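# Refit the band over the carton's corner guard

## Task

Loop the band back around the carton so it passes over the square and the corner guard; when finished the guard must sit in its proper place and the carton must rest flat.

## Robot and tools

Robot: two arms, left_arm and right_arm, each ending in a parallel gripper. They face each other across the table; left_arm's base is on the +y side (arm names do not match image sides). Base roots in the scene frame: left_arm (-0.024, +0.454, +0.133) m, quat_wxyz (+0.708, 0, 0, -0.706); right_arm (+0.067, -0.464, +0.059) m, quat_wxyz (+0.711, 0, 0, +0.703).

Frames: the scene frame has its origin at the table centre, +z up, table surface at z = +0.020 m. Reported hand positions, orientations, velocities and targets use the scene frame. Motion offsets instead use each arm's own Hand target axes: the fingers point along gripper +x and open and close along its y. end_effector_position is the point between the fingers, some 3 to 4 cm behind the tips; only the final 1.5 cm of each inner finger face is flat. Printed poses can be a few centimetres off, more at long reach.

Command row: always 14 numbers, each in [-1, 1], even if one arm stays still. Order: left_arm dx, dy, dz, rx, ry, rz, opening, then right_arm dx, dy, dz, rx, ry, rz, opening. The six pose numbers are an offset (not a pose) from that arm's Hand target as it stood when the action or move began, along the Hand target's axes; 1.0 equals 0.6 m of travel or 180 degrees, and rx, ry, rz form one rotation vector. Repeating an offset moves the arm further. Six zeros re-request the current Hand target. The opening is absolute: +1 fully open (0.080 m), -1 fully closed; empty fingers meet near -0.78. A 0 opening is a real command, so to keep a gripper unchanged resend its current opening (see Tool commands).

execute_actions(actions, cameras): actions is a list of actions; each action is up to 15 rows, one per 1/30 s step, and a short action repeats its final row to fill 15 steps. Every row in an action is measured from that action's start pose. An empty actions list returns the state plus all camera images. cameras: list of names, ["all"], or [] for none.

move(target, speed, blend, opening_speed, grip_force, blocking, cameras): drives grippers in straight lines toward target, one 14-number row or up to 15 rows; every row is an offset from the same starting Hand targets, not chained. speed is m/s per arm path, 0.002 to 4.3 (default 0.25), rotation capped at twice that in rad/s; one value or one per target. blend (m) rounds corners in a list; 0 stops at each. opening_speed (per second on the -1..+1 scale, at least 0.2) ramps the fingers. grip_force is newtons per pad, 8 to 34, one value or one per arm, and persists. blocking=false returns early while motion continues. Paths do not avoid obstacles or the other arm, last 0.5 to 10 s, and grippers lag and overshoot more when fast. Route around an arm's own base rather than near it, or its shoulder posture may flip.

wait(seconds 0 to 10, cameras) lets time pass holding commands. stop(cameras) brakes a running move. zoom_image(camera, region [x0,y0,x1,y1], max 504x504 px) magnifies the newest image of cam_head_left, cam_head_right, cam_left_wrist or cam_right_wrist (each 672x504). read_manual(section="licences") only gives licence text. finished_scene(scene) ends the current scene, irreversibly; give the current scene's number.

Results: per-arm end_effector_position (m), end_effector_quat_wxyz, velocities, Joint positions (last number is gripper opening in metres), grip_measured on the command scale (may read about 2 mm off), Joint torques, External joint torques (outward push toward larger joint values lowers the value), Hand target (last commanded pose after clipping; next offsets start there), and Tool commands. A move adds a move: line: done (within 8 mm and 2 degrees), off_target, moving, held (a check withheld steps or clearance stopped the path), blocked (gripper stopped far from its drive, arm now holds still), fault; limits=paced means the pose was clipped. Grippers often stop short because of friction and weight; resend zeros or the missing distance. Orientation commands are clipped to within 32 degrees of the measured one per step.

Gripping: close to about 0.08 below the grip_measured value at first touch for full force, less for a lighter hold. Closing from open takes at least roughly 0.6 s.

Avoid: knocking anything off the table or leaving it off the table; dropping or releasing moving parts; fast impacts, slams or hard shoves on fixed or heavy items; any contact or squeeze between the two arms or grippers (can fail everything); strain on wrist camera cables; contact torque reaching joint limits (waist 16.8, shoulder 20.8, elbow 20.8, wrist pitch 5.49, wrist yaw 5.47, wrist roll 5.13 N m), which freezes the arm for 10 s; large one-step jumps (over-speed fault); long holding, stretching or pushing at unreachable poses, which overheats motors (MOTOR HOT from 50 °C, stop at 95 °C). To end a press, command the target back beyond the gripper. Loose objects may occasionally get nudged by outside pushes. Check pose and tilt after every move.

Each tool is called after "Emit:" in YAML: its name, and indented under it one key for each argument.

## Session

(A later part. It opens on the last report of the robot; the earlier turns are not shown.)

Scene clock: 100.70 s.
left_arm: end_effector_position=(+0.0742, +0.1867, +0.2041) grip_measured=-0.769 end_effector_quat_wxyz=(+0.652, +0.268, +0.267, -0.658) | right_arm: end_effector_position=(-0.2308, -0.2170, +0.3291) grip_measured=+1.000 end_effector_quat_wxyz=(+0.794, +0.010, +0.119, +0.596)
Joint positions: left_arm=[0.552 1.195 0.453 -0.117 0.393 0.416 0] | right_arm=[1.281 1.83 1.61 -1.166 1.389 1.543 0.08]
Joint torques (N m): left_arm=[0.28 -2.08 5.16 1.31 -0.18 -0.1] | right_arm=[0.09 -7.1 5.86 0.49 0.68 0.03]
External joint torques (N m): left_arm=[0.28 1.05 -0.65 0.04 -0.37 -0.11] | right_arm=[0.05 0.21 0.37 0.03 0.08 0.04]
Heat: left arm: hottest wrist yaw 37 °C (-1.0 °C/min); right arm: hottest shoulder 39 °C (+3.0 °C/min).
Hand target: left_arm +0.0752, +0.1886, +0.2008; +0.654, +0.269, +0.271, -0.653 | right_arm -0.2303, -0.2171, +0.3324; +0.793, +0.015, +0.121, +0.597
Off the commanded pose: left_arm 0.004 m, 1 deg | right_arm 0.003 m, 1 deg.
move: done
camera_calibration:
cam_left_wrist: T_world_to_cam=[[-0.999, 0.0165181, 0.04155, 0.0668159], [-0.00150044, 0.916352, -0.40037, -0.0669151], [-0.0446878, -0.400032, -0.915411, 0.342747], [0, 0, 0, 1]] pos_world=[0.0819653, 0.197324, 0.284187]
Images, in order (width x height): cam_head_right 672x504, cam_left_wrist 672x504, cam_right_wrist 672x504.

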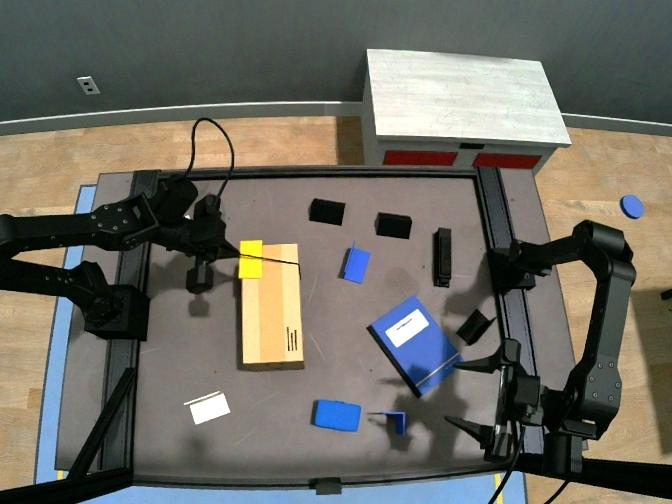

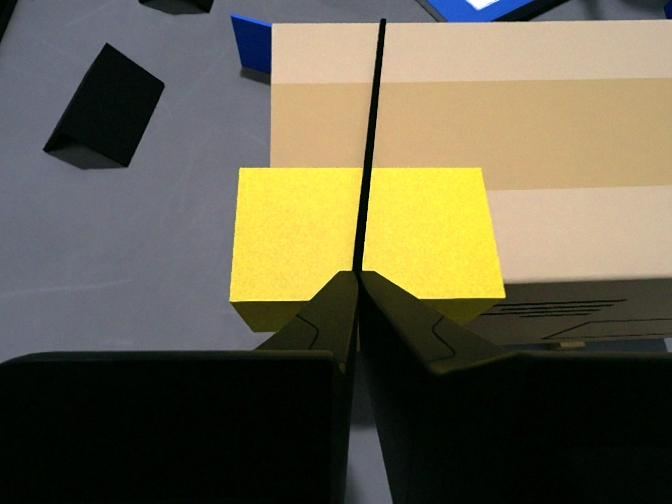

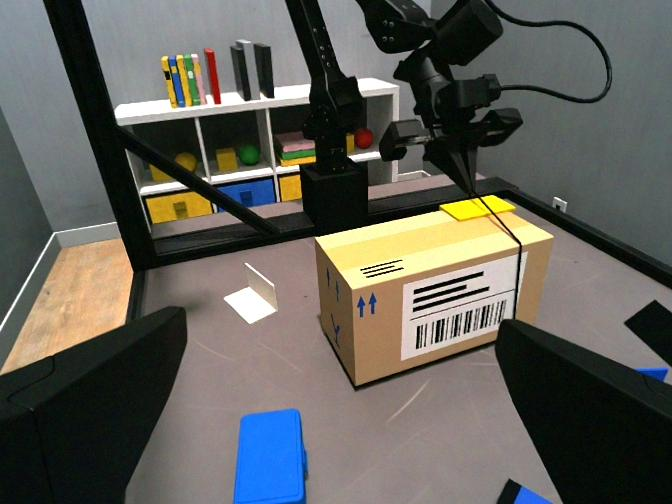

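Emit:
move:
  target:
    - [0.022,0,-0.003,0,0,0,-1,0,0,0,0,0,0,1]
    - [0.022,0,-0.003,0,0,0,-0.5,0,0,0,0,0,0,1]
  speed: 0.03
  opening_speed: 0.5

Emit:
move:
  target: [-0.1,0,0.0,0,0,0,-0.5,0,0,0,0,0,0,1]
  speed: 0.06
  cameras: ["cam_left_wrist","cam_right_wrist","cam_head_right"]

Emit:
zoom_image:
  camera: "cam_right_wrist"
  region: [390, 130, 560, 350]

Emit:
zoom_image:
  camera: "cam_head_right"
  region: [200, 220, 320, 320]

Emit:
zoom_image:
  camera: "cam_left_wrist"
  region: [150, 50, 600, 380]

Scene clock: 103.53 s.
left_arm: end_effector_position=(+0.0755, +0.1776, +0.1961) grip_measured=-0.505 end_effector_quat_wxyz=(+0.654, +0.267, +0.262, -0.657) | right_arm: end_effector_position=(-0.2308, -0.2170, +0.3291) grip_measured=+1.000 end_effector_quat_wxyz=(+0.794, +0.010, +0.119, +0.596)
Joint positions: left_arm=[0.531 1.257 0.445 -0.031 0.376 0.398 0.012] | right_arm=[1.281 1.83 1.61 -1.166 1.389 1.543 0.08]
Joint torques (N m): left_arm=[-0.02 -1.67 4.63 1.3 -0.11 -0.11] | right_arm=[0.09 -6.89 5.84 0.47 0.7 0.04]
External joint torques (N m): left_arm=[-0.04 1.7 -0.98 0.02 -0.28 -0.11] | right_arm=[0.09 0.5 0.31 0 0.09 0.05]
Heat: left arm: hottest wrist yaw 37 °C (-1.0 °C/min); right arm: hottest shoulder 39 °C (+3.0 °C/min).
Hand target: left_arm +0.0752, +0.1805, +0.1903; +0.654, +0.270, +0.271, -0.653 | right_arm -0.2303, -0.2171, +0.3324; +0.793, +0.015, +0.121, +0.597
Off the commanded pose: left_arm 0.007 m, 1 deg | right_arm 0.003 m, 1 deg.
move: done

Scene clock: 105.07 s.
left_arm: end_effector_position=(+0.0729, +0.2261, +0.2241) grip_measured=-0.503 end_effector_quat_wxyz=(+0.650, +0.271, +0.284, -0.650) | right_arm: end_effector_position=(-0.2308, -0.2170, +0.3291) grip_measured=+1.000 end_effector_quat_wxyz=(+0.794, +0.010, +0.119, +0.596)
Joint positions: left_arm=[0.665 0.991 0.468 -0.407 0.449 0.504 0.012] | right_arm=[1.281 1.83 1.61 -1.166 1.389 1.543 0.08]
Joint torques (N m): left_arm=[0.22 -2.57 8.29 0.93 0.43 0.1] | right_arm=[0.12 -7.01 5.8 0.47 0.7 0.02]
External joint torques (N m): left_arm=[0.21 -0.47 2.2 -0.24 0.2 0.1] | right_arm=[0.08 0.33 0.31 0.02 0.1 0.02]
Heat: left arm: hottest wrist yaw 37 °C (-1.0 °C/min); right arm: hottest shoulder 39 °C (+3.0 °C/min).
Hand target: left_arm +0.0752, +0.2230, +0.2326; +0.654, +0.270, +0.271, -0.653 | right_arm -0.2303, -0.2171, +0.3324; +0.793, +0.015, +0.121, +0.597
Off the commanded pose: left_arm 0.009 m, 2 deg | right_arm 0.003 m, 1 deg.
move: off_target (left_arm)
camera_calibration:
cam_left_wrist: T_world_to_cam=[[-0.998436, 0.0000125499, 0.0559084, 0.0646295], [-0.0207661, 0.928378, -0.371058, -0.102898], [-0.0519088, -0.371638, -0.926925, 0.373449], [0, 0, 0, 1]] pos_world=[0.0817769, 0.234315, 0.304365]
Images, in order (width x height): cam_head_right 672x504, cam_left_wrist 672x504, cam_right_wrist 672x504.

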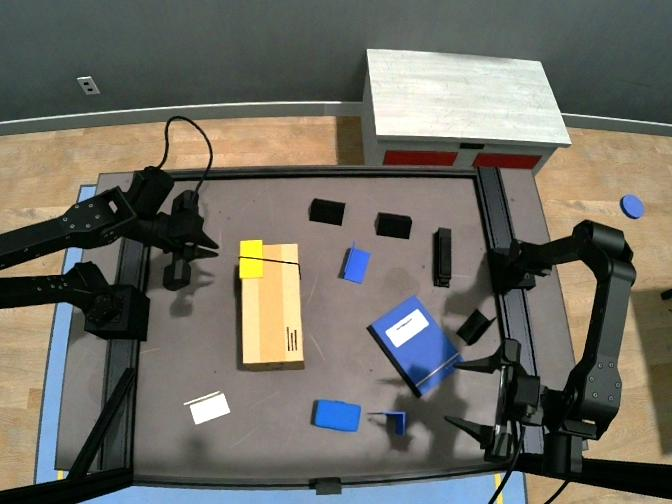

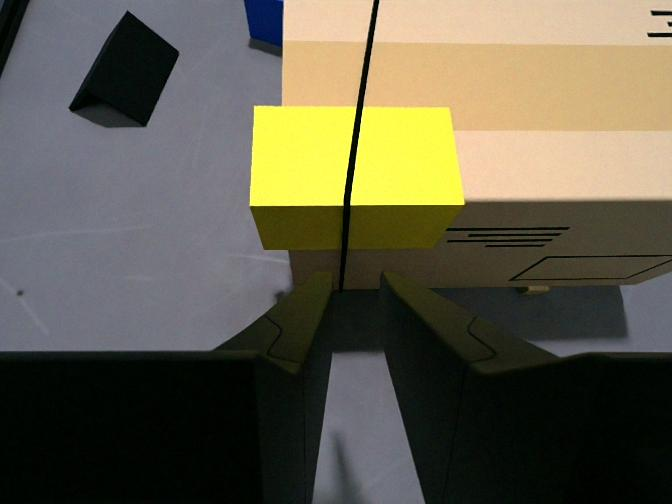

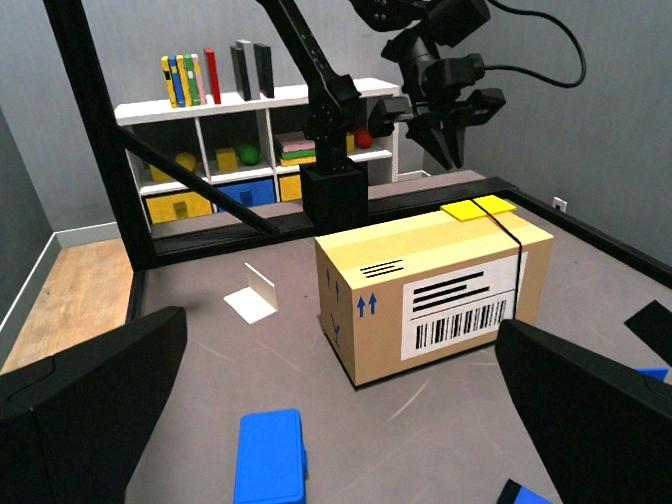

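Scaled by 2.291 from the camera's 672x504 image, which has a finer 960x720 frame.

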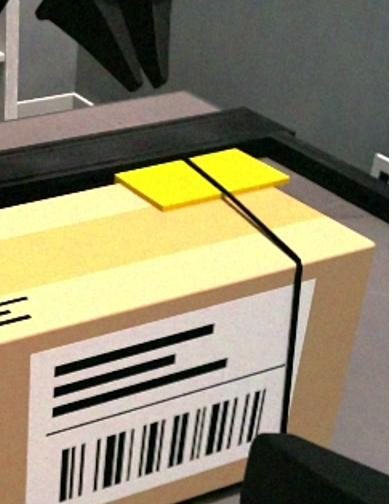

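Scaled by 4.200 from the camera's 672x504 image, which has a finer 960x720 frame.

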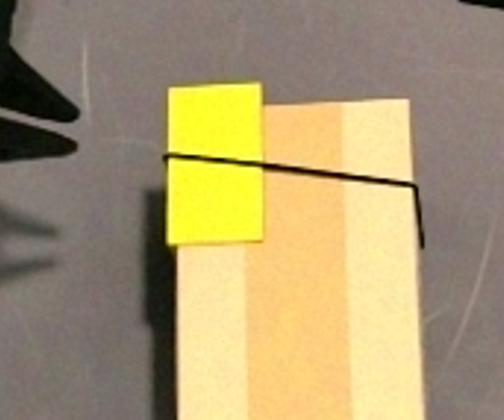

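Scaled by 1.120 from the camera's 672x504 image, which has a finer 960x720 frame.

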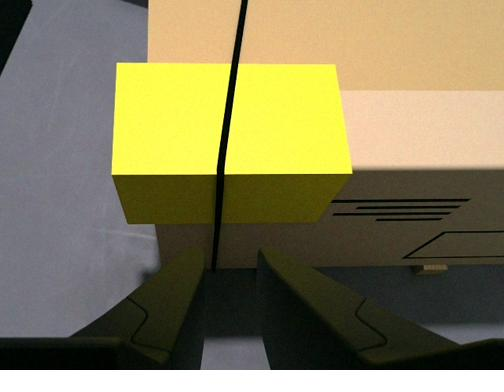

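Emit:
move:
  target:
    - [0,0.083,0,0,0,0,-0.9,0,0,0,0,0,0,1]
    - [0.13,0.083,0.0,0,0,0,-0.9,0,0,0,0,0,0,1]
  speed: 0.1
  cameras: ["cam_left_wrist","cam_head_right"]

Emit:
zoom_image:
  camera: "cam_head_right"
  region: [200, 220, 320, 320]

Scene clock: 109.40 s.
left_arm: end_effector_position=(+0.1259, +0.1672, +0.1807) grip_measured=-0.774 end_effector_quat_wxyz=(+0.654, +0.268, +0.267, -0.654) | right_arm: end_effector_position=(-0.2308, -0.2170, +0.3291) grip_measured=+1.000 end_effector_quat_wxyz=(+0.794, +0.010, +0.119, +0.596)
Joint positions: left_arm=[0.691 1.484 0.557 0.02 0.473 0.53 0] | right_arm=[1.281 1.83 1.61 -1.166 1.389 1.543 0.08]
Joint torques (N m): left_arm=[-0.31 -2.91 4.77 1.47 0.04 -0.11] | right_arm=[0.05 -6.99 5.75 0.48 0.67 0.02]
External joint torques (N m): left_arm=[-0.29 1.63 -0.35 0.29 -0.2 -0.11] | right_arm=[0.01 0.31 0.26 0.01 0.06 0.02]
Heat: left arm: hottest wrist yaw 37 °C (-1.0 °C/min); right arm: hottest shoulder 39 °C (+2.0 °C/min).
Hand target: left_arm +0.1251, +0.1679, +0.1775; +0.654, +0.270, +0.271, -0.653 | right_arm -0.2303, -0.2171, +0.3324; +0.793, +0.015, +0.121, +0.597
Off the commanded pose: left_arm 0.003 m, 0 deg | right_arm 0.003 m, 1 deg.
move: done
camera_calibration:
cam_left_wrist: T_world_to_cam=[[-0.999242, 0.00862371, 0.0379496, 0.121802], [-0.00724212, 0.916901, -0.399048, -0.0579654], [-0.0382373, -0.399021, -0.916144, 0.315061], [0, 0, 0, 1]] pos_world=[0.133337, 0.177814, 0.260888]
Images, in order (width x height): cam_head_right 672x504, cam_left_wrist 672x504.

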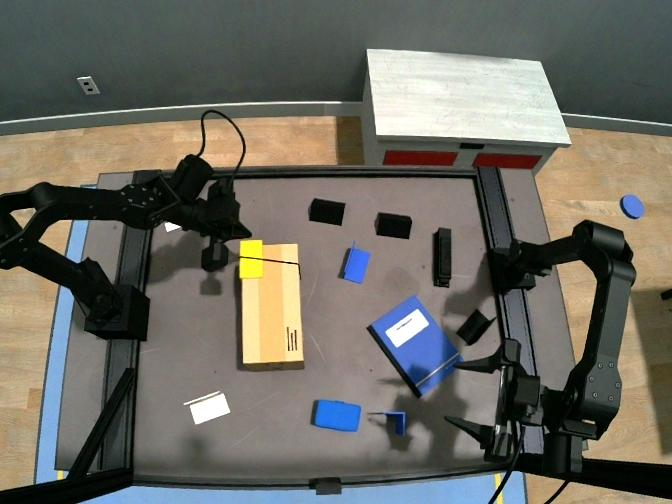

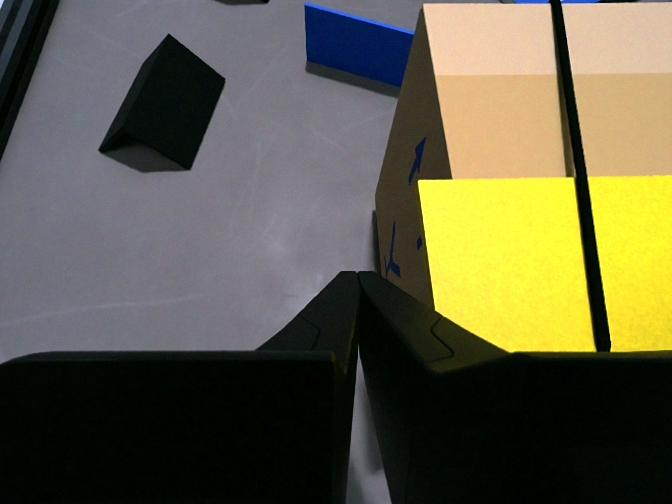

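Scaled by 4.200 from the camera's 672x504 image, which has a finer 960x720 frame.

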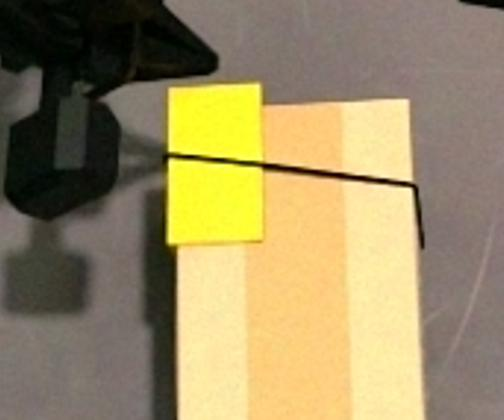

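Emit:
move:
  target: [0,-0.04,0,0,0,0,-0.9,0,0,0,0,0,0,1]
  speed: 0.04
  cameras: ["cam_left_wrist","cam_head_right"]

Emit:
zoom_image:
  camera: "cam_head_right"
  region: [200, 220, 320, 320]

Scene clock: 111.20 s.
left_arm: end_effector_position=(+0.1055, +0.1672, +0.1768) grip_measured=-0.775 end_effector_quat_wxyz=(+0.656, +0.270, +0.273, -0.649) | right_arm: end_effector_position=(-0.2308, -0.2170, +0.3291) grip_measured=+1.000 end_effector_quat_wxyz=(+0.794, +0.010, +0.119, +0.596)
Joint positions: left_arm=[0.613 1.441 0.503 0.052 0.413 0.457 0] | right_arm=[1.281 1.83 1.61 -1.166 1.389 1.543 0.08]
Joint torques (N m): left_arm=[-1.02 -4.83 4.14 1.27 0.27 -0.15] | right_arm=[0.06 -7.06 5.88 0.48 0.69 0.02]
External joint torques (N m): left_arm=[-1.02 -0.56 -1.08 0.03 0.07 -0.15] | right_arm=[0.05 0.23 0.38 0.01 0.09 0.03]
Heat: left arm: hottest wrist yaw 37 °C (-1.0 °C/min); right arm: hottest shoulder 39 °C (+2.0 °C/min).
Hand target: left_arm +0.1011, +0.1678, +0.1775; +0.654, +0.270, +0.271, -0.653 | right_arm -0.2303, -0.2171, +0.3324; +0.793, +0.015, +0.121, +0.597
Off the commanded pose: left_arm 0.004 m, 1 deg | right_arm 0.003 m, 1 deg.
move: done
camera_calibration:
cam_left_wrist: T_world_to_cam=[[-0.999206, -0.00302773, 0.0397312, 0.103148], [-0.0182193, 0.921489, -0.387978, -0.0612627], [-0.0354372, -0.388394, -0.920812, 0.30949], [0, 0, 0, 1]] pos_world=[0.112918, 0.176969, 0.257116]
Images, in order (width x height): cam_head_right 672x504, cam_left_wrist 672x504.

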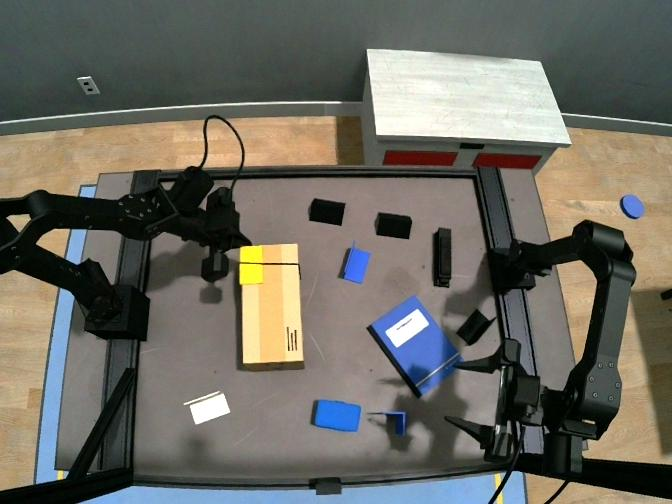

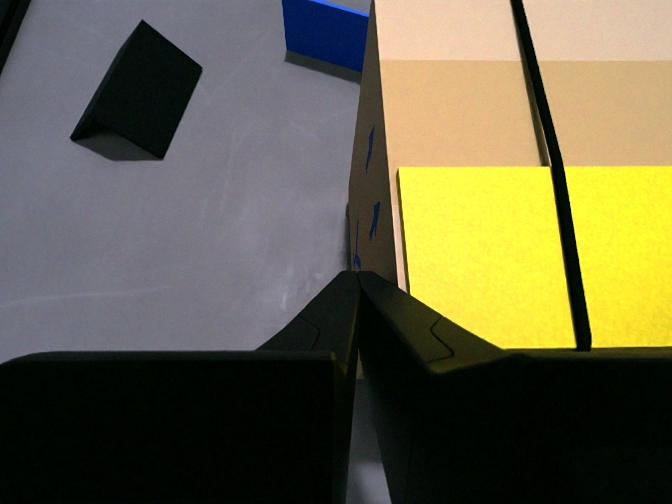

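Scaled by 4.200 from the camera's 672x504 image, which has a finer 960x720 frame.

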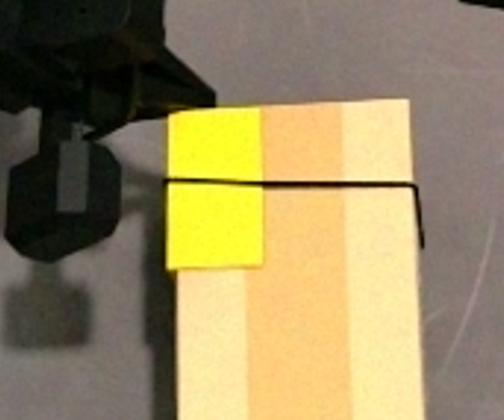

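Emit:
move:
  target:
    - [0,0.03,0,0,0,0,-0.9,0,0,0,0,0,0,1]
    - [-0.1,0.03,0,0,0,0,-0.9,0,0,0,0,0,0,1]
    - [-0.1,-0.05,0.02,0,0,0,-0.9,0,0,0,0,0,0,1]
  speed: 0.08
  cameras: ["cam_left_wrist","cam_right_wrist","cam_head_right","cam_head_left"]

Emit:
zoom_image:
  camera: "cam_head_right"
  region: [200, 220, 320, 320]

Emit:
zoom_image:
  camera: "cam_right_wrist"
  region: [390, 170, 560, 390]

Emit:
zoom_image:
  camera: "cam_left_wrist"
  region: [150, 50, 600, 380]

Scene clock: 115.03 s.
left_arm: end_effector_position=(+0.0721, +0.2001, +0.2294) grip_measured=-0.775 end_effector_quat_wxyz=(+0.653, +0.269, +0.270, -0.655) | right_arm: end_effector_position=(-0.2308, -0.2170, +0.3291) grip_measured=+1.000 end_effector_quat_wxyz=(+0.794, +0.010, +0.119, +0.596)
Joint positions: left_arm=[0.576 1.073 0.505 -0.305 0.402 0.432 0] | right_arm=[1.281 1.83 1.61 -1.166 1.389 1.543 0.08]
Joint torques (N m): left_arm=[-0.27 -2.94 5.4 1.05 -0.05 -0.14] | right_arm=[0.04 -7.01 5.82 0.47 0.68 0.03]
External joint torques (N m): left_arm=[-0.27 -0.31 -0.68 -0.18 -0.24 -0.14] | right_arm=[0 0.31 0.32 0.01 0.07 0.04]
Heat: left arm: hottest wrist yaw 37 °C (-1.0 °C/min); right arm: hottest shoulder 40 °C (+3.0 °C/min).
Hand target: left_arm +0.0710, +0.2018, +0.2284; +0.654, +0.270, +0.271, -0.653 | right_arm -0.2303, -0.2171, +0.3324; +0.793, +0.015, +0.121, +0.597
Off the commanded pose: left_arm 0.002 m, 0 deg | right_arm 0.003 m, 1 deg.
move: done
camera_calibration:
cam_left_wrist: T_world_to_cam=[[-0.999045, 0.00889081, 0.0427819, 0.0647663], [-0.00868648, 0.91913, -0.393859, -0.0706032], [-0.0428238, -0.393854, -0.918175, 0.370389], [0, 0, 0, 1]] pos_world=[0.0799526, 0.210197, 0.309504]

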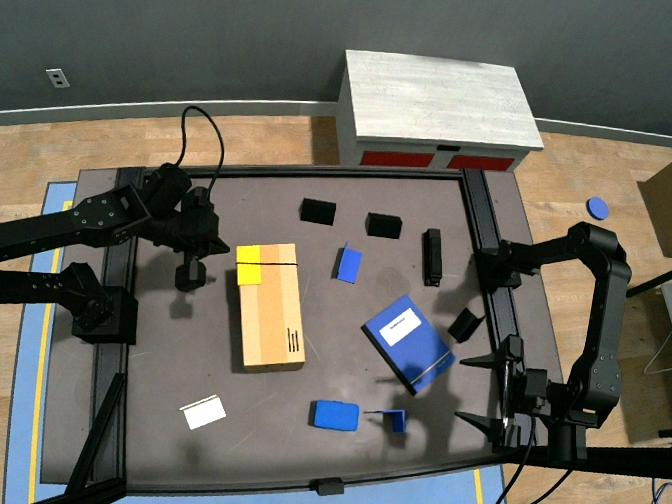

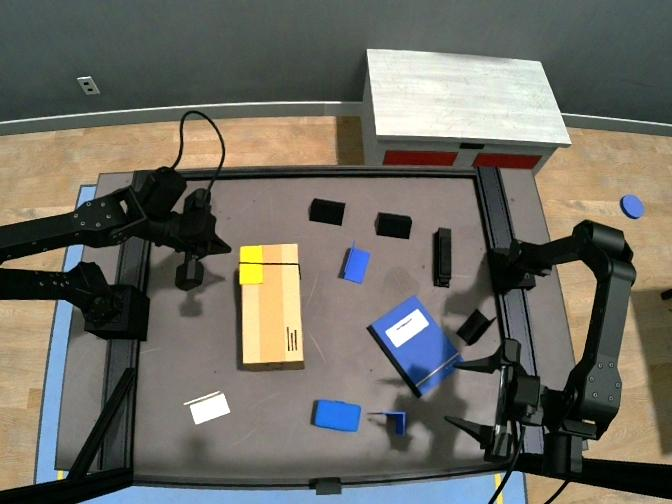

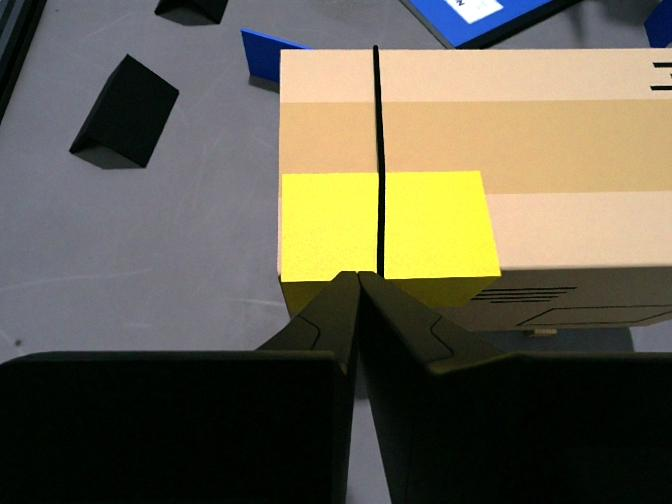

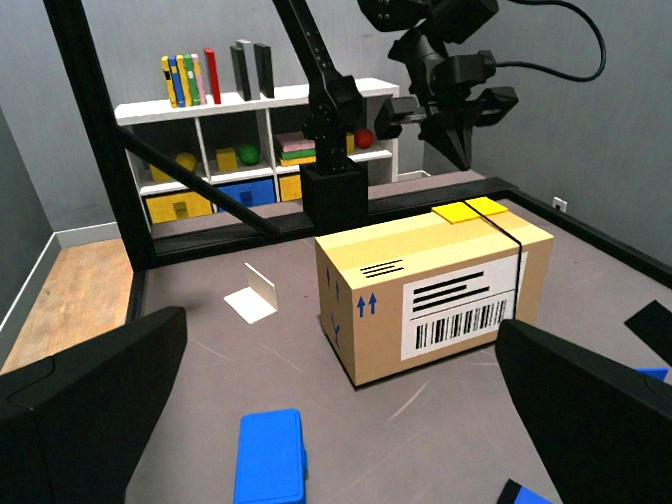

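Scaled by 4.200 from the camera's 672x504 image, which has a finer 960x720 frame.

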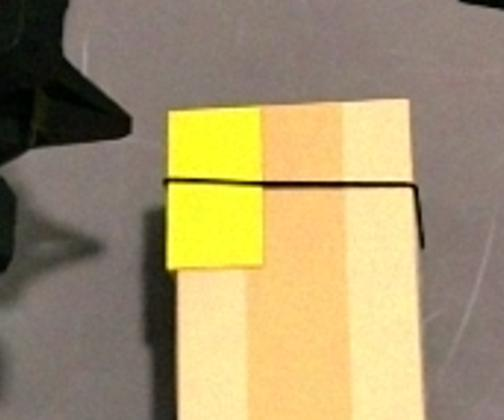

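Scaled by 2.291 from the camera's 672x504 image, which has a finer 960x720 frame.

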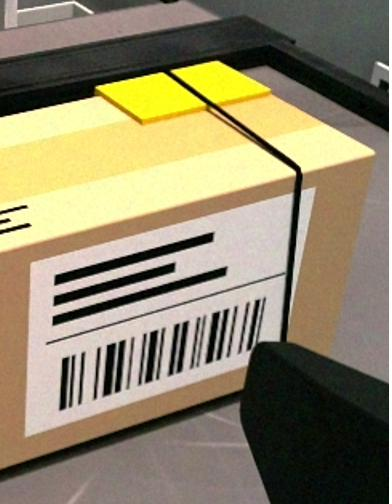

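Scaled by 1.120 from the camera's 672x504 image, which has a finer 960x720 frame.

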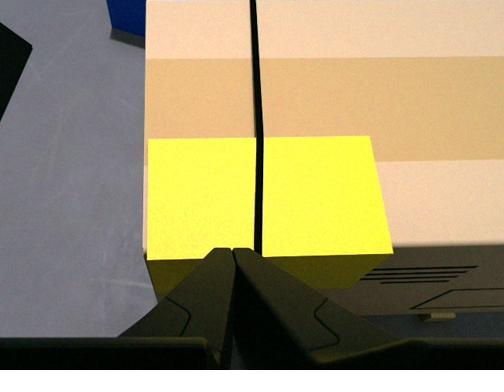

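Emit:
move:
  target: [-0.14,0.0,0,0,0,0,0,0,0,0,0,0,0,1]
  speed: 0.15
  cameras: ["cam_left_wrist"]

Emit:
zoom_image:
  camera: "cam_left_wrist"
  region: [250, 20, 670, 340]

Scene clock: 116.67 s.
left_arm: end_effector_position=(+0.0697, +0.2628, +0.2799) grip_measured=-0.003 end_effector_quat_wxyz=(+0.651, +0.270, +0.283, -0.651) | right_arm: end_effector_position=(-0.2308, -0.2170, +0.3291) grip_measured=+1.000 end_effector_quat_wxyz=(+0.794, +0.010, +0.119, +0.596)
Joint positions: left_arm=[0.825 0.822 0.643 -0.819 0.543 0.652 0.035] | right_arm=[1.281 1.83 1.61 -1.166 1.389 1.543 0.08]
Joint torques (N m): left_arm=[0.19 -1.46 8.49 0.86 0.46 0.13] | right_arm=[0.05 -7.05 5.86 0.47 0.67 0.04]
External joint torques (N m): left_arm=[0.19 -0.22 2.3 -0.22 0.18 0.13] | right_arm=[0.01 0.3 0.35 0.01 0.05 0.04]
Heat: left arm: hottest wrist yaw 37 °C (-1.0 °C/min); right arm: hottest shoulder 40 °C (+3.0 °C/min).
Hand target: left_arm +0.0710, +0.2612, +0.2877; +0.654, +0.270, +0.271, -0.653 | right_arm -0.2303, -0.2171, +0.3324; +0.793, +0.015, +0.121, +0.597
Off the commanded pose: left_arm 0.008 m, 1 deg | right_arm 0.003 m, 1 deg.
move: done
camera_calibration:
cam_left_wrist: T_world_to_cam=[[-0.998359, 0.000296697, 0.0572619, 0.0578485], [-0.0211764, 0.927181, -0.374014, -0.115105], [-0.0532031, -0.374613, -0.925654, 0.439173], [0, 0, 0, 1]] pos_world=[0.0786814, 0.271226, 0.360159]
Images, in order (width x height): cam_left_wrist 672x504.

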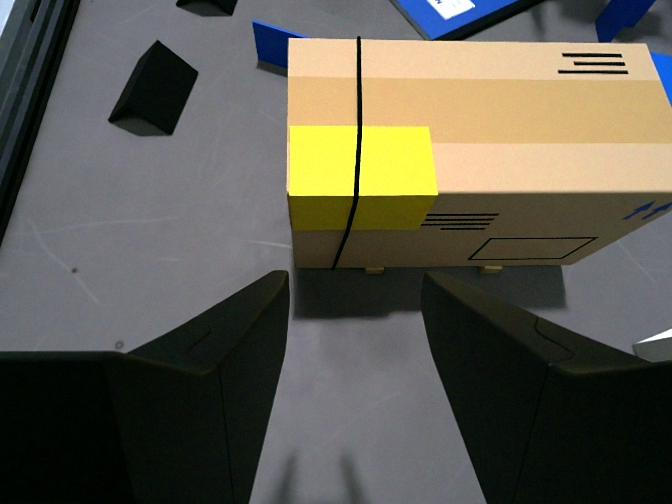

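Scaled by 1.200 from the camera's 672x504 image, which has a finer 960x720 frame.

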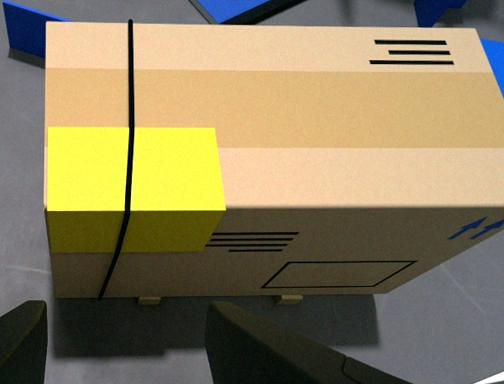

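Emit:
move:
  target:
    - [0.2,0.023,-0.2,0,0,0,-0.9,0,0,0,0,0,0,1]
    - [0.3005,0.023,-0.159,0,0,0,-0.9,0,0,0,0,0,0,1]
  speed: 0.15
  cameras: ["cam_left_wrist"]

Scene clock: 121.93 s.
left_arm: end_effector_position=(+0.0823, +0.2042, +0.0922) grip_measured=-0.774 end_effector_quat_wxyz=(+0.652, +0.269, +0.274, -0.654) | right_arm: end_effector_position=(-0.2308, -0.2170, +0.3291) grip_measured=+1.000 end_effector_quat_wxyz=(+0.794, +0.010, +0.119, +0.596)
Joint positions: left_arm=[0.637 1.767 0.221 0.644 0.44 0.483 0] | right_arm=[1.281 1.83 1.61 -1.166 1.389 1.543 0.08]
Joint torques (N m): left_arm=[-0.37 -2.3 3.65 1.47 -0.02 -0.12] | right_arm=[0.05 -7.03 5.85 0.46 0.67 0.04]
External joint torques (N m): left_arm=[-0.4 1.7 1.06 0.28 -0.23 -0.12] | right_arm=[0.05 0.32 0.33 0 0.06 0.04]
Heat: left arm: hottest wrist yaw 37 °C (+0.0 °C/min); right arm: hottest shoulder 40 °C (+2.0 °C/min).
Hand target: left_arm +0.0847, +0.2010, +0.0928; +0.654, +0.270, +0.271, -0.653 | right_arm -0.2303, -0.2171, +0.3324; +0.793, +0.015, +0.121, +0.597
Off the commanded pose: left_arm 0.004 m, 0 deg | right_arm 0.003 m, 1 deg.
move: done
camera_calibration:
cam_left_wrist: T_world_to_cam=[[-0.998832, 0.00831384, 0.0476079, 0.0804799], [-0.0108226, 0.921595, -0.388003, -0.129175], [-0.047101, -0.388064, -0.920428, 0.245834], [0, 0, 0, 1]] pos_world=[0.0905669, 0.213777, 0.17232]
Images, in order (width x height): cam_left_wrist 672x504.

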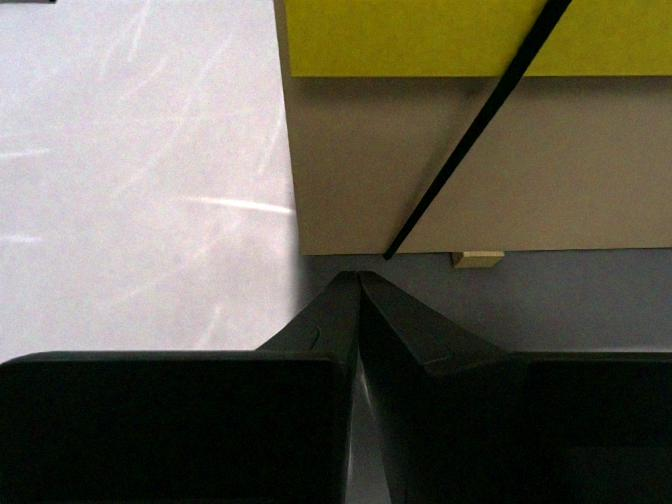

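Emit:
move:
  target:
    - [0.055,0,0.01,0,0,0,-0.9,0,0,0,0,0,0,1]
    - [0.055,-0.045,0.01,0,0,0,-0.9,0,0,0,0,0,0,1]
  speed: 0.04
  cameras: ["cam_left_wrist"]

Scene clock: 124.83 s.
left_arm: end_effector_position=(+0.0641, +0.1816, +0.0701) grip_measured=-0.775 end_effector_quat_wxyz=(+0.662, +0.275, +0.282, -0.638) | right_arm: end_effector_position=(-0.2308, -0.2170, +0.3291) grip_measured=+1.000 end_effector_quat_wxyz=(+0.794, +0.010, +0.119, +0.596)
Joint positions: left_arm=[0.458 1.954 0.246 0.852 0.286 0.321 0] | right_arm=[1.281 1.83 1.61 -1.166 1.389 1.543 0.08]
Joint torques (N m): left_arm=[-2.36 -3.38 2.76 2.32 0.77 -0.14] | right_arm=[0.15 -6.92 5.92 0.48 0.71 0.04]
External joint torques (N m): left_arm=[-2.34 1.22 0.86 1.03 0.63 -0.14] | right_arm=[0.11 0.45 0.4 0.02 0.1 0.04]
Heat: left arm: hottest wrist yaw 37 °C (+0.0 °C/min); right arm: hottest shoulder 40 °C (+2.0 °C/min).
Hand target: left_arm +0.0577, +0.1733, +0.0738; +0.654, +0.270, +0.271, -0.653 | right_arm -0.2303, -0.2171, +0.3324; +0.793, +0.015, +0.121, +0.597
Off the commanded pose: left_arm 0.011 m, 2 deg | right_arm 0.003 m, 1 deg.
move: off_target (left_arm)
camera_calibration:
cam_left_wrist: T_world_to_cam=[[-0.998938, -0.0286311, 0.0361038, 0.0710741], [-0.0399064, 0.929281, -0.367211, -0.11814], [-0.0230369, -0.368262, -0.929437, 0.211428], [0, 0, 0, 1]] pos_world=[0.0711547, 0.189681, 0.150561]
Images, in order (width x height): cam_left_wrist 672x504.

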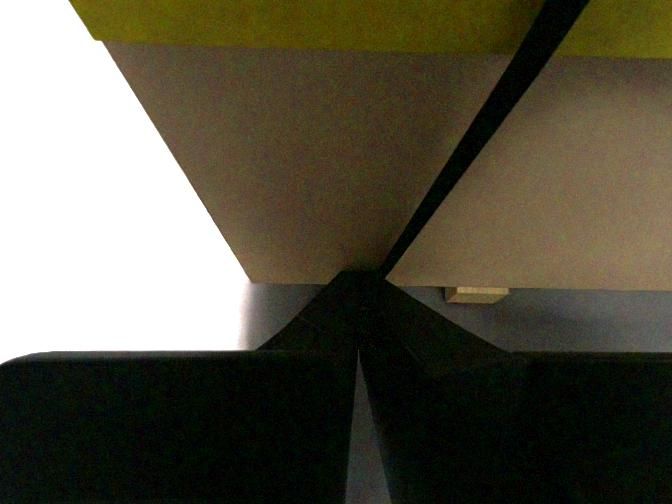

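Emit:
move:
  target: [0,-0.013,0,0,0,0,-0.9,0,0,0,0,0,0,1]
  speed: 0.03
  cameras: ["cam_left_wrist"]

Scene clock: 126.00 s.
left_arm: end_effector_position=(+0.0504, +0.1825, +0.0684) grip_measured=-0.775 end_effector_quat_wxyz=(+0.653, +0.276, +0.286, -0.645) | right_arm: end_effector_position=(-0.2308, -0.2170, +0.3291) grip_measured=+1.000 end_effector_quat_wxyz=(+0.794, +0.010, +0.119, +0.596)
Joint positions: left_arm=[0.408 1.958 0.228 0.87 0.273 0.291 0] | right_arm=[1.281 1.83 1.61 -1.166 1.389 1.543 0.08]
Joint torques (N m): left_arm=[-1.18 -3.82 2.91 2.58 0.37 -0.11] | right_arm=[0.01 -7.05 5.79 0.45 0.69 0.03]
External joint torques (N m): left_arm=[-1.19 0.67 1.17 1.31 0.24 -0.11] | right_arm=[0.02 0.3 0.28 -0.01 0.08 0.03]
Heat: left arm: hottest wrist yaw 37 °C (+0.0 °C/min); right arm: hottest shoulder 40 °C (+2.0 °C/min).
Hand target: left_arm +0.0499, +0.1733, +0.0738; +0.654, +0.269, +0.271, -0.653 | right_arm -0.2303, -0.2171, +0.3324; +0.793, +0.015, +0.121, +0.597
Off the commanded pose: left_arm 0.011 m, 2 deg | right_arm 0.003 m, 1 deg.
move: off_target (left_arm)
camera_calibration:
cam_left_wrist: T_world_to_cam=[[-0.998783, -0.00918337, 0.048457, 0.0529982], [-0.0260744, 0.932296, -0.360754, -0.121818], [-0.0418633, -0.361579, -0.931401, 0.209682], [0, 0, 0, 1]] pos_world=[0.0585353, 0.189874, 0.148783]
Images, in order (width x height): cam_left_wrist 672x504.

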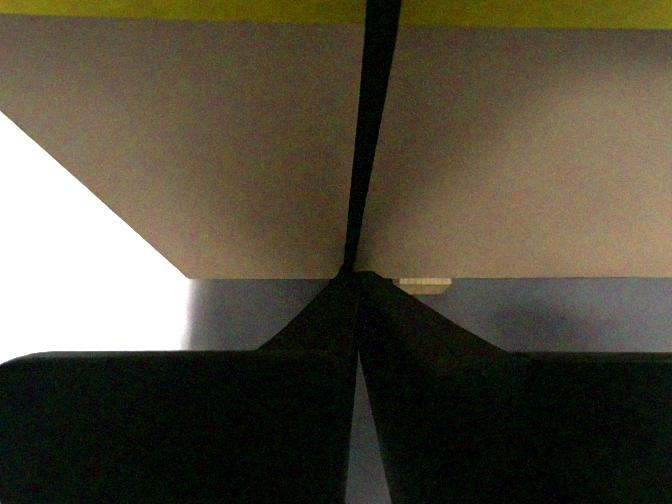

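Emit:
move:
  target: [-0.12,0,0,0,0,0,-0.9,0,0,0,0,0,0,1]
  speed: 0.08
  cameras: ["cam_left_wrist"]

Scene clock: 128.03 s.
left_arm: end_effector_position=(+0.0498, +0.2247, +0.1228) grip_measured=-0.775 end_effector_quat_wxyz=(+0.654, +0.271, +0.275, -0.651) | right_arm: end_effector_position=(-0.2308, -0.2170, +0.3291) grip_measured=+1.000 end_effector_quat_wxyz=(+0.794, +0.010, +0.119, +0.596)
Joint positions: left_arm=[0.532 1.363 0.116 0.38 0.365 0.392 0] | right_arm=[1.281 1.83 1.61 -1.166 1.389 1.543 0.08]
Joint torques (N m): left_arm=[0.34 -2.83 4.06 1.09 0.34 0.14] | right_arm=[0.1 -7.04 5.81 0.48 0.69 0.04]
External joint torques (N m): left_arm=[0.35 -0.31 0.05 -0.14 0.16 0.13] | right_arm=[0.1 0.28 0.32 0.02 0.09 0.05]
Heat: left arm: hottest wrist yaw 37 °C (+0.0 °C/min); right arm: hottest shoulder 40 °C (+2.0 °C/min).
Hand target: left_arm +0.0498, +0.2243, +0.1246; +0.654, +0.270, +0.271, -0.653 | right_arm -0.2303, -0.2171, +0.3324; +0.793, +0.015, +0.121, +0.597
Off the commanded pose: left_arm 0.002 m, 1 deg | right_arm 0.003 m, 1 deg.
move: done
camera_calibration:
cam_left_wrist: T_world_to_cam=[[-0.999006, 0.000838531, 0.0445601, 0.0484409], [-0.0163718, 0.923016, -0.384413, -0.13705], [-0.041452, -0.384761, -0.922085, 0.279659], [0, 0, 0, 1]] pos_world=[0.0577414, 0.23406, 0.203027]
Images, in order (width x height): cam_left_wrist 672x504.

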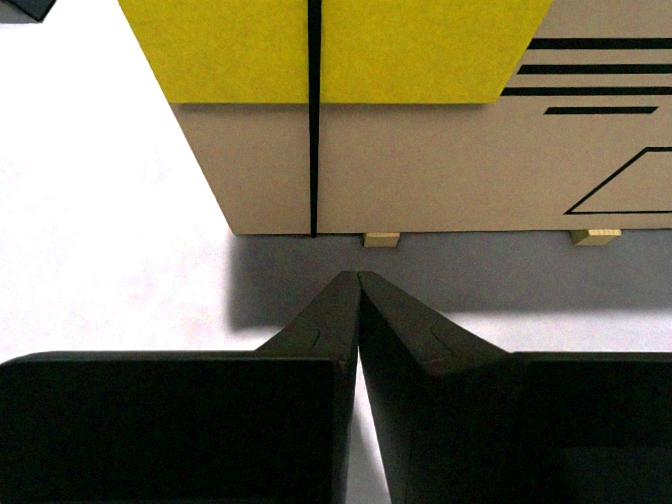

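Emit:
move:
  target: [-0.17,0,0.14,0,0,0,0,0,0,0,0,0,0,1]
  speed: 0.15
  cameras: ["all"]

Emit:
zoom_image:
  camera: "cam_left_wrist"
  region: [220, 20, 640, 340]

Emit:
zoom_image:
  camera: "cam_head_left"
  region: [210, 220, 320, 390]

Emit:
zoom_image:
  camera: "cam_right_wrist"
  region: [290, 170, 570, 390]

Scene clock: 130.47 s.
left_arm: end_effector_position=(+0.0485, +0.2397, +0.2475) grip_measured=-0.003 end_effector_quat_wxyz=(+0.650, +0.272, +0.283, -0.650) | right_arm: end_effector_position=(-0.2308, -0.2170, +0.3291) grip_measured=+1.000 end_effector_quat_wxyz=(+0.794, +0.010, +0.119, +0.596)
Joint positions: left_arm=[0.583 0.816 0.499 -0.583 0.398 0.434 0.035] | right_arm=[1.281 1.83 1.61 -1.166 1.389 1.543 0.08]
Joint torques (N m): left_arm=[0.22 -1.61 8.64 1.01 0.36 0.14] | right_arm=[0.2 -6.98 5.77 0.48 0.71 0.03]
External joint torques (N m): left_arm=[0.22 -0.28 2.31 -0.21 0.16 0.14] | right_arm=[0.2 0.33 0.27 0.01 0.1 0.03]
Heat: left arm: hottest wrist yaw 37 °C (+0.0 °C/min); right arm: hottest shoulder 40 °C (+2.0 °C/min).
Hand target: left_arm +0.0499, +0.2372, +0.2561; +0.654, +0.269, +0.271, -0.653 | right_arm -0.2303, -0.2171, +0.3324; +0.793, +0.015, +0.121, +0.597
Off the commanded pose: left_arm 0.009 m, 2 deg | right_arm 0.003 m, 1 deg.
move: off_target (left_arm)
camera_calibration:
cam_left_wrist: T_world_to_cam=[[-0.998517, 0.000168478, 0.0544448, 0.0391956], [-0.020056, 0.928536, -0.3707, -0.107511], [-0.0506164, -0.371242, -0.927156, 0.398911], [0, 0, 0, 1]] pos_world=[0.0571727, 0.247914, 0.327865]

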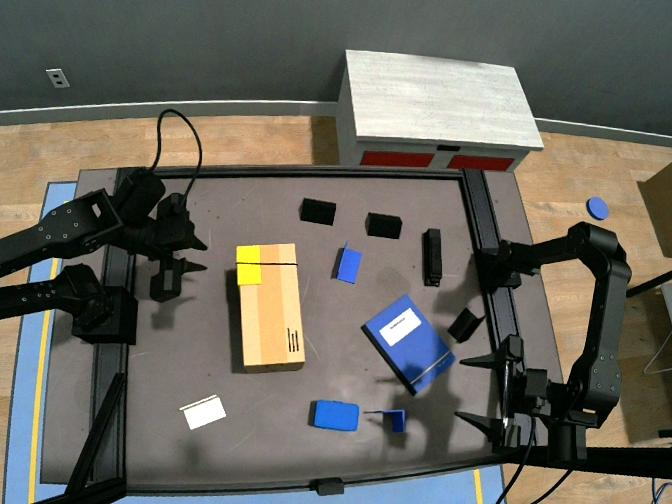

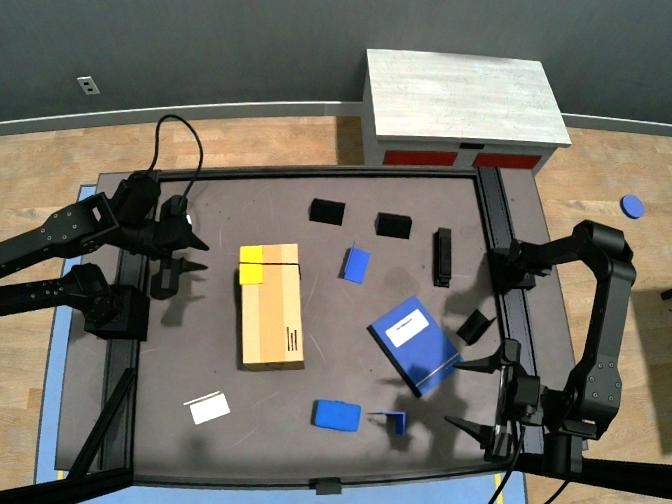

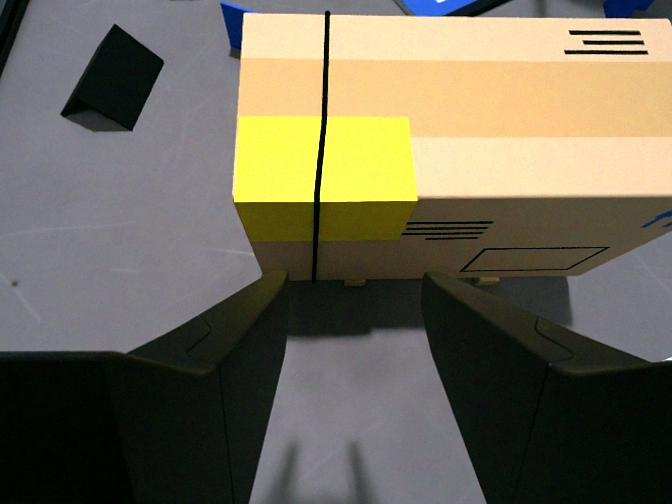

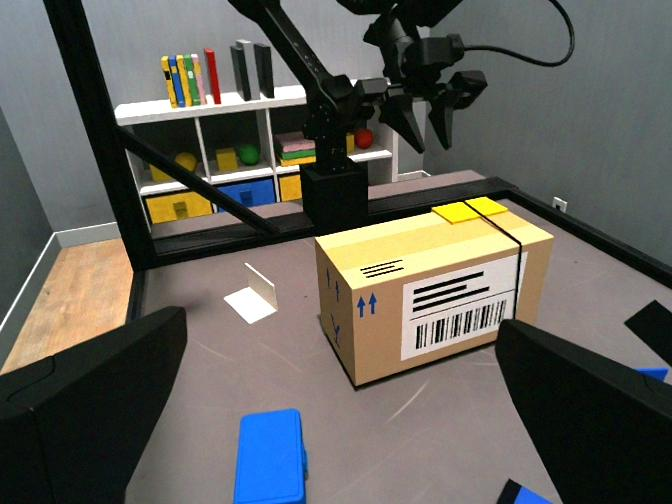

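Scaled by 1.200 from the camera's 672x504 image, which has a finer 960x720 frame.

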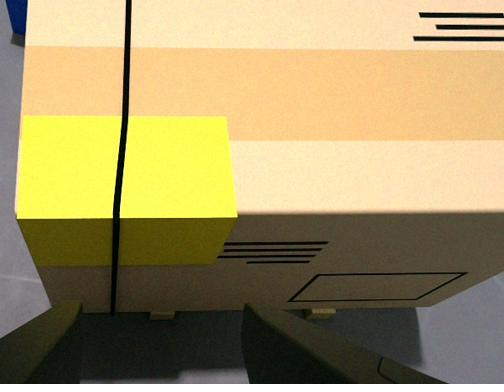

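Scaled by 2.965 from the camera's 672x504 image, which has a finer 960x720 frame.

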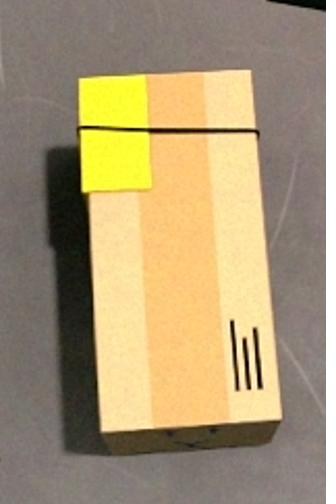

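Scaled by 1.800 from the camera's 672x504 image, which has a finer 960x720 frame.

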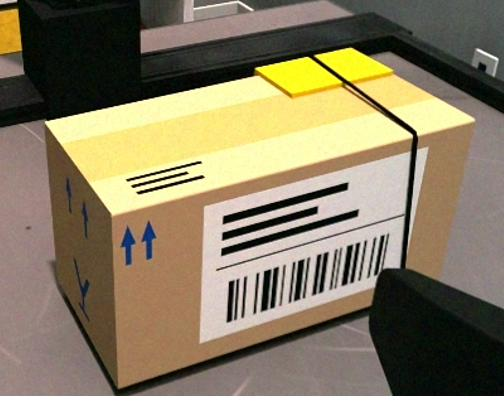

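Emit:
move:
  target: [0.2545,-0.0333,0.205,0,0.25,0,-0.9,0,0,0,0,0,0,1]
  speed: 0.15
  cameras: ["cam_left_wrist","cam_right_wrist"]

Scene clock: 135.03 s.
left_arm: end_effector_position=(+0.0296, +0.0449, +0.2361) grip_measured=-0.774 end_effector_quat_wxyz=(+0.499, +0.498, +0.501, -0.502) | right_arm: end_effector_position=(-0.2308, -0.2170, +0.3291) grip_measured=+1.000 end_effector_quat_wxyz=(+0.794, +0.010, +0.119, +0.596)
Joint positions: left_arm=[0.13 2.132 1.87 -1.308 0.008 0.133 0] | right_arm=[1.281 1.83 1.61 -1.166 1.389 1.543 0.08]
Joint torques (N m): left_arm=[0.01 -6.87 7.35 -0.12 -0.25 -0.14] | right_arm=[0.08 -6.96 5.83 0.46 0.7 0.01]
External joint torques (N m): left_arm=[-0.06 2.45 1.9 -0.45 -0.25 -0.14] | right_arm=[0.04 0.35 0.34 -0.01 0.09 0.02]
Heat: left arm: hottest wrist yaw 37 °C (+0.0 °C/min); right arm: hottest shoulder 40 °C (+2.0 °C/min).
Hand target: left_arm +0.0303, +0.0422, +0.2354; +0.500, +0.499, +0.500, -0.500 | right_arm -0.2303, -0.2171, +0.3324; +0.793, +0.015, +0.121, +0.597
Off the commanded pose: left_arm 0.003 m, 0 deg | right_arm 0.003 m, 1 deg.
move: done
camera_calibration:
cam_left_wrist: T_world_to_cam=[[-0.998894, -0.0228752, 0.0410822, 0.0252026], [-0.00591877, 0.927909, 0.372761, -0.107239], [-0.0466475, 0.372105, -0.927018, 0.281452], [0, 0, 0, 1]] pos_world=[0.0376691, -0.00464557, 0.29985]
Images, in order (width x height): cam_left_wrist 672x504, cam_right_wrist 672x504.

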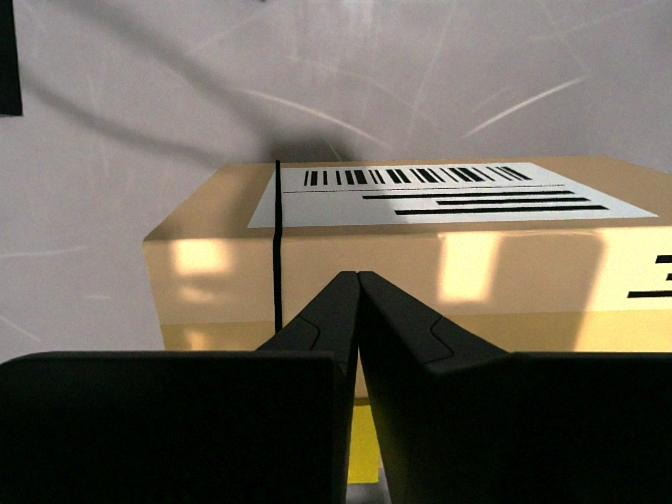

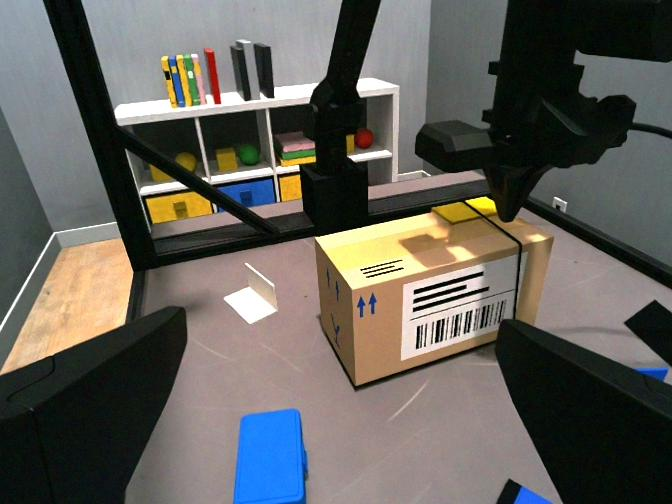

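Emit:
move:
  target:
    - [0.066,0,-0.007,0,0,0,-0.9,0,0,0,0,0,0,1]
  speed: 0.05
  cameras: ["cam_left_wrist"]

Scene clock: 137.13 s.
left_arm: end_effector_position=(+0.0297, +0.0440, +0.2029) grip_measured=-0.774 end_effector_quat_wxyz=(+0.503, +0.494, +0.496, -0.506) | right_arm: end_effector_position=(-0.2308, -0.2170, +0.3291) grip_measured=+1.000 end_effector_quat_wxyz=(+0.794, +0.010, +0.119, +0.596)
Joint positions: left_arm=[0.13 2.132 1.738 -1.158 0.008 0.133 0] | right_arm=[1.281 1.83 1.61 -1.166 1.389 1.543 0.08]
Joint torques (N m): left_arm=[-0.01 -7.03 4.17 0.47 -0.26 -0.06] | right_arm=[0.14 -6.88 5.79 0.49 0.68 0.01]
External joint torques (N m): left_arm=[-0.07 2.3 -1.27 0.1 -0.27 -0.06] | right_arm=[0.09 0.41 0.3 0.03 0.08 0.02]
Heat: left arm: hottest wrist yaw 37 °C (+0.0 °C/min); right arm: hottest shoulder 40 °C (+2.0 °C/min).
Hand target: left_arm +0.0302, +0.0463, +0.1958; +0.500, +0.499, +0.500, -0.500 | right_arm -0.2303, -0.2171, +0.3324; +0.793, +0.015, +0.121, +0.597
Off the commanded pose: left_arm 0.007 m, 1 deg | right_arm 0.003 m, 1 deg.
move: done
camera_calibration:
cam_left_wrist: T_world_to_cam=[[-0.998985, -0.0221358, 0.039226, 0.0270318], [-0.00670067, 0.934248, 0.356561, -0.0909275], [-0.0445396, 0.355936, -0.933448, 0.252931], [0, 0, 0, 1]] pos_world=[0.0376606, -0.00448028, 0.267459]
Images, in order (width x height): cam_left_wrist 672x504.

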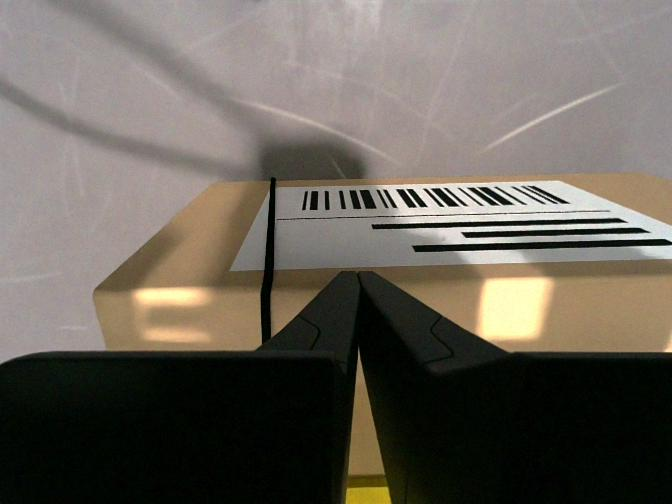

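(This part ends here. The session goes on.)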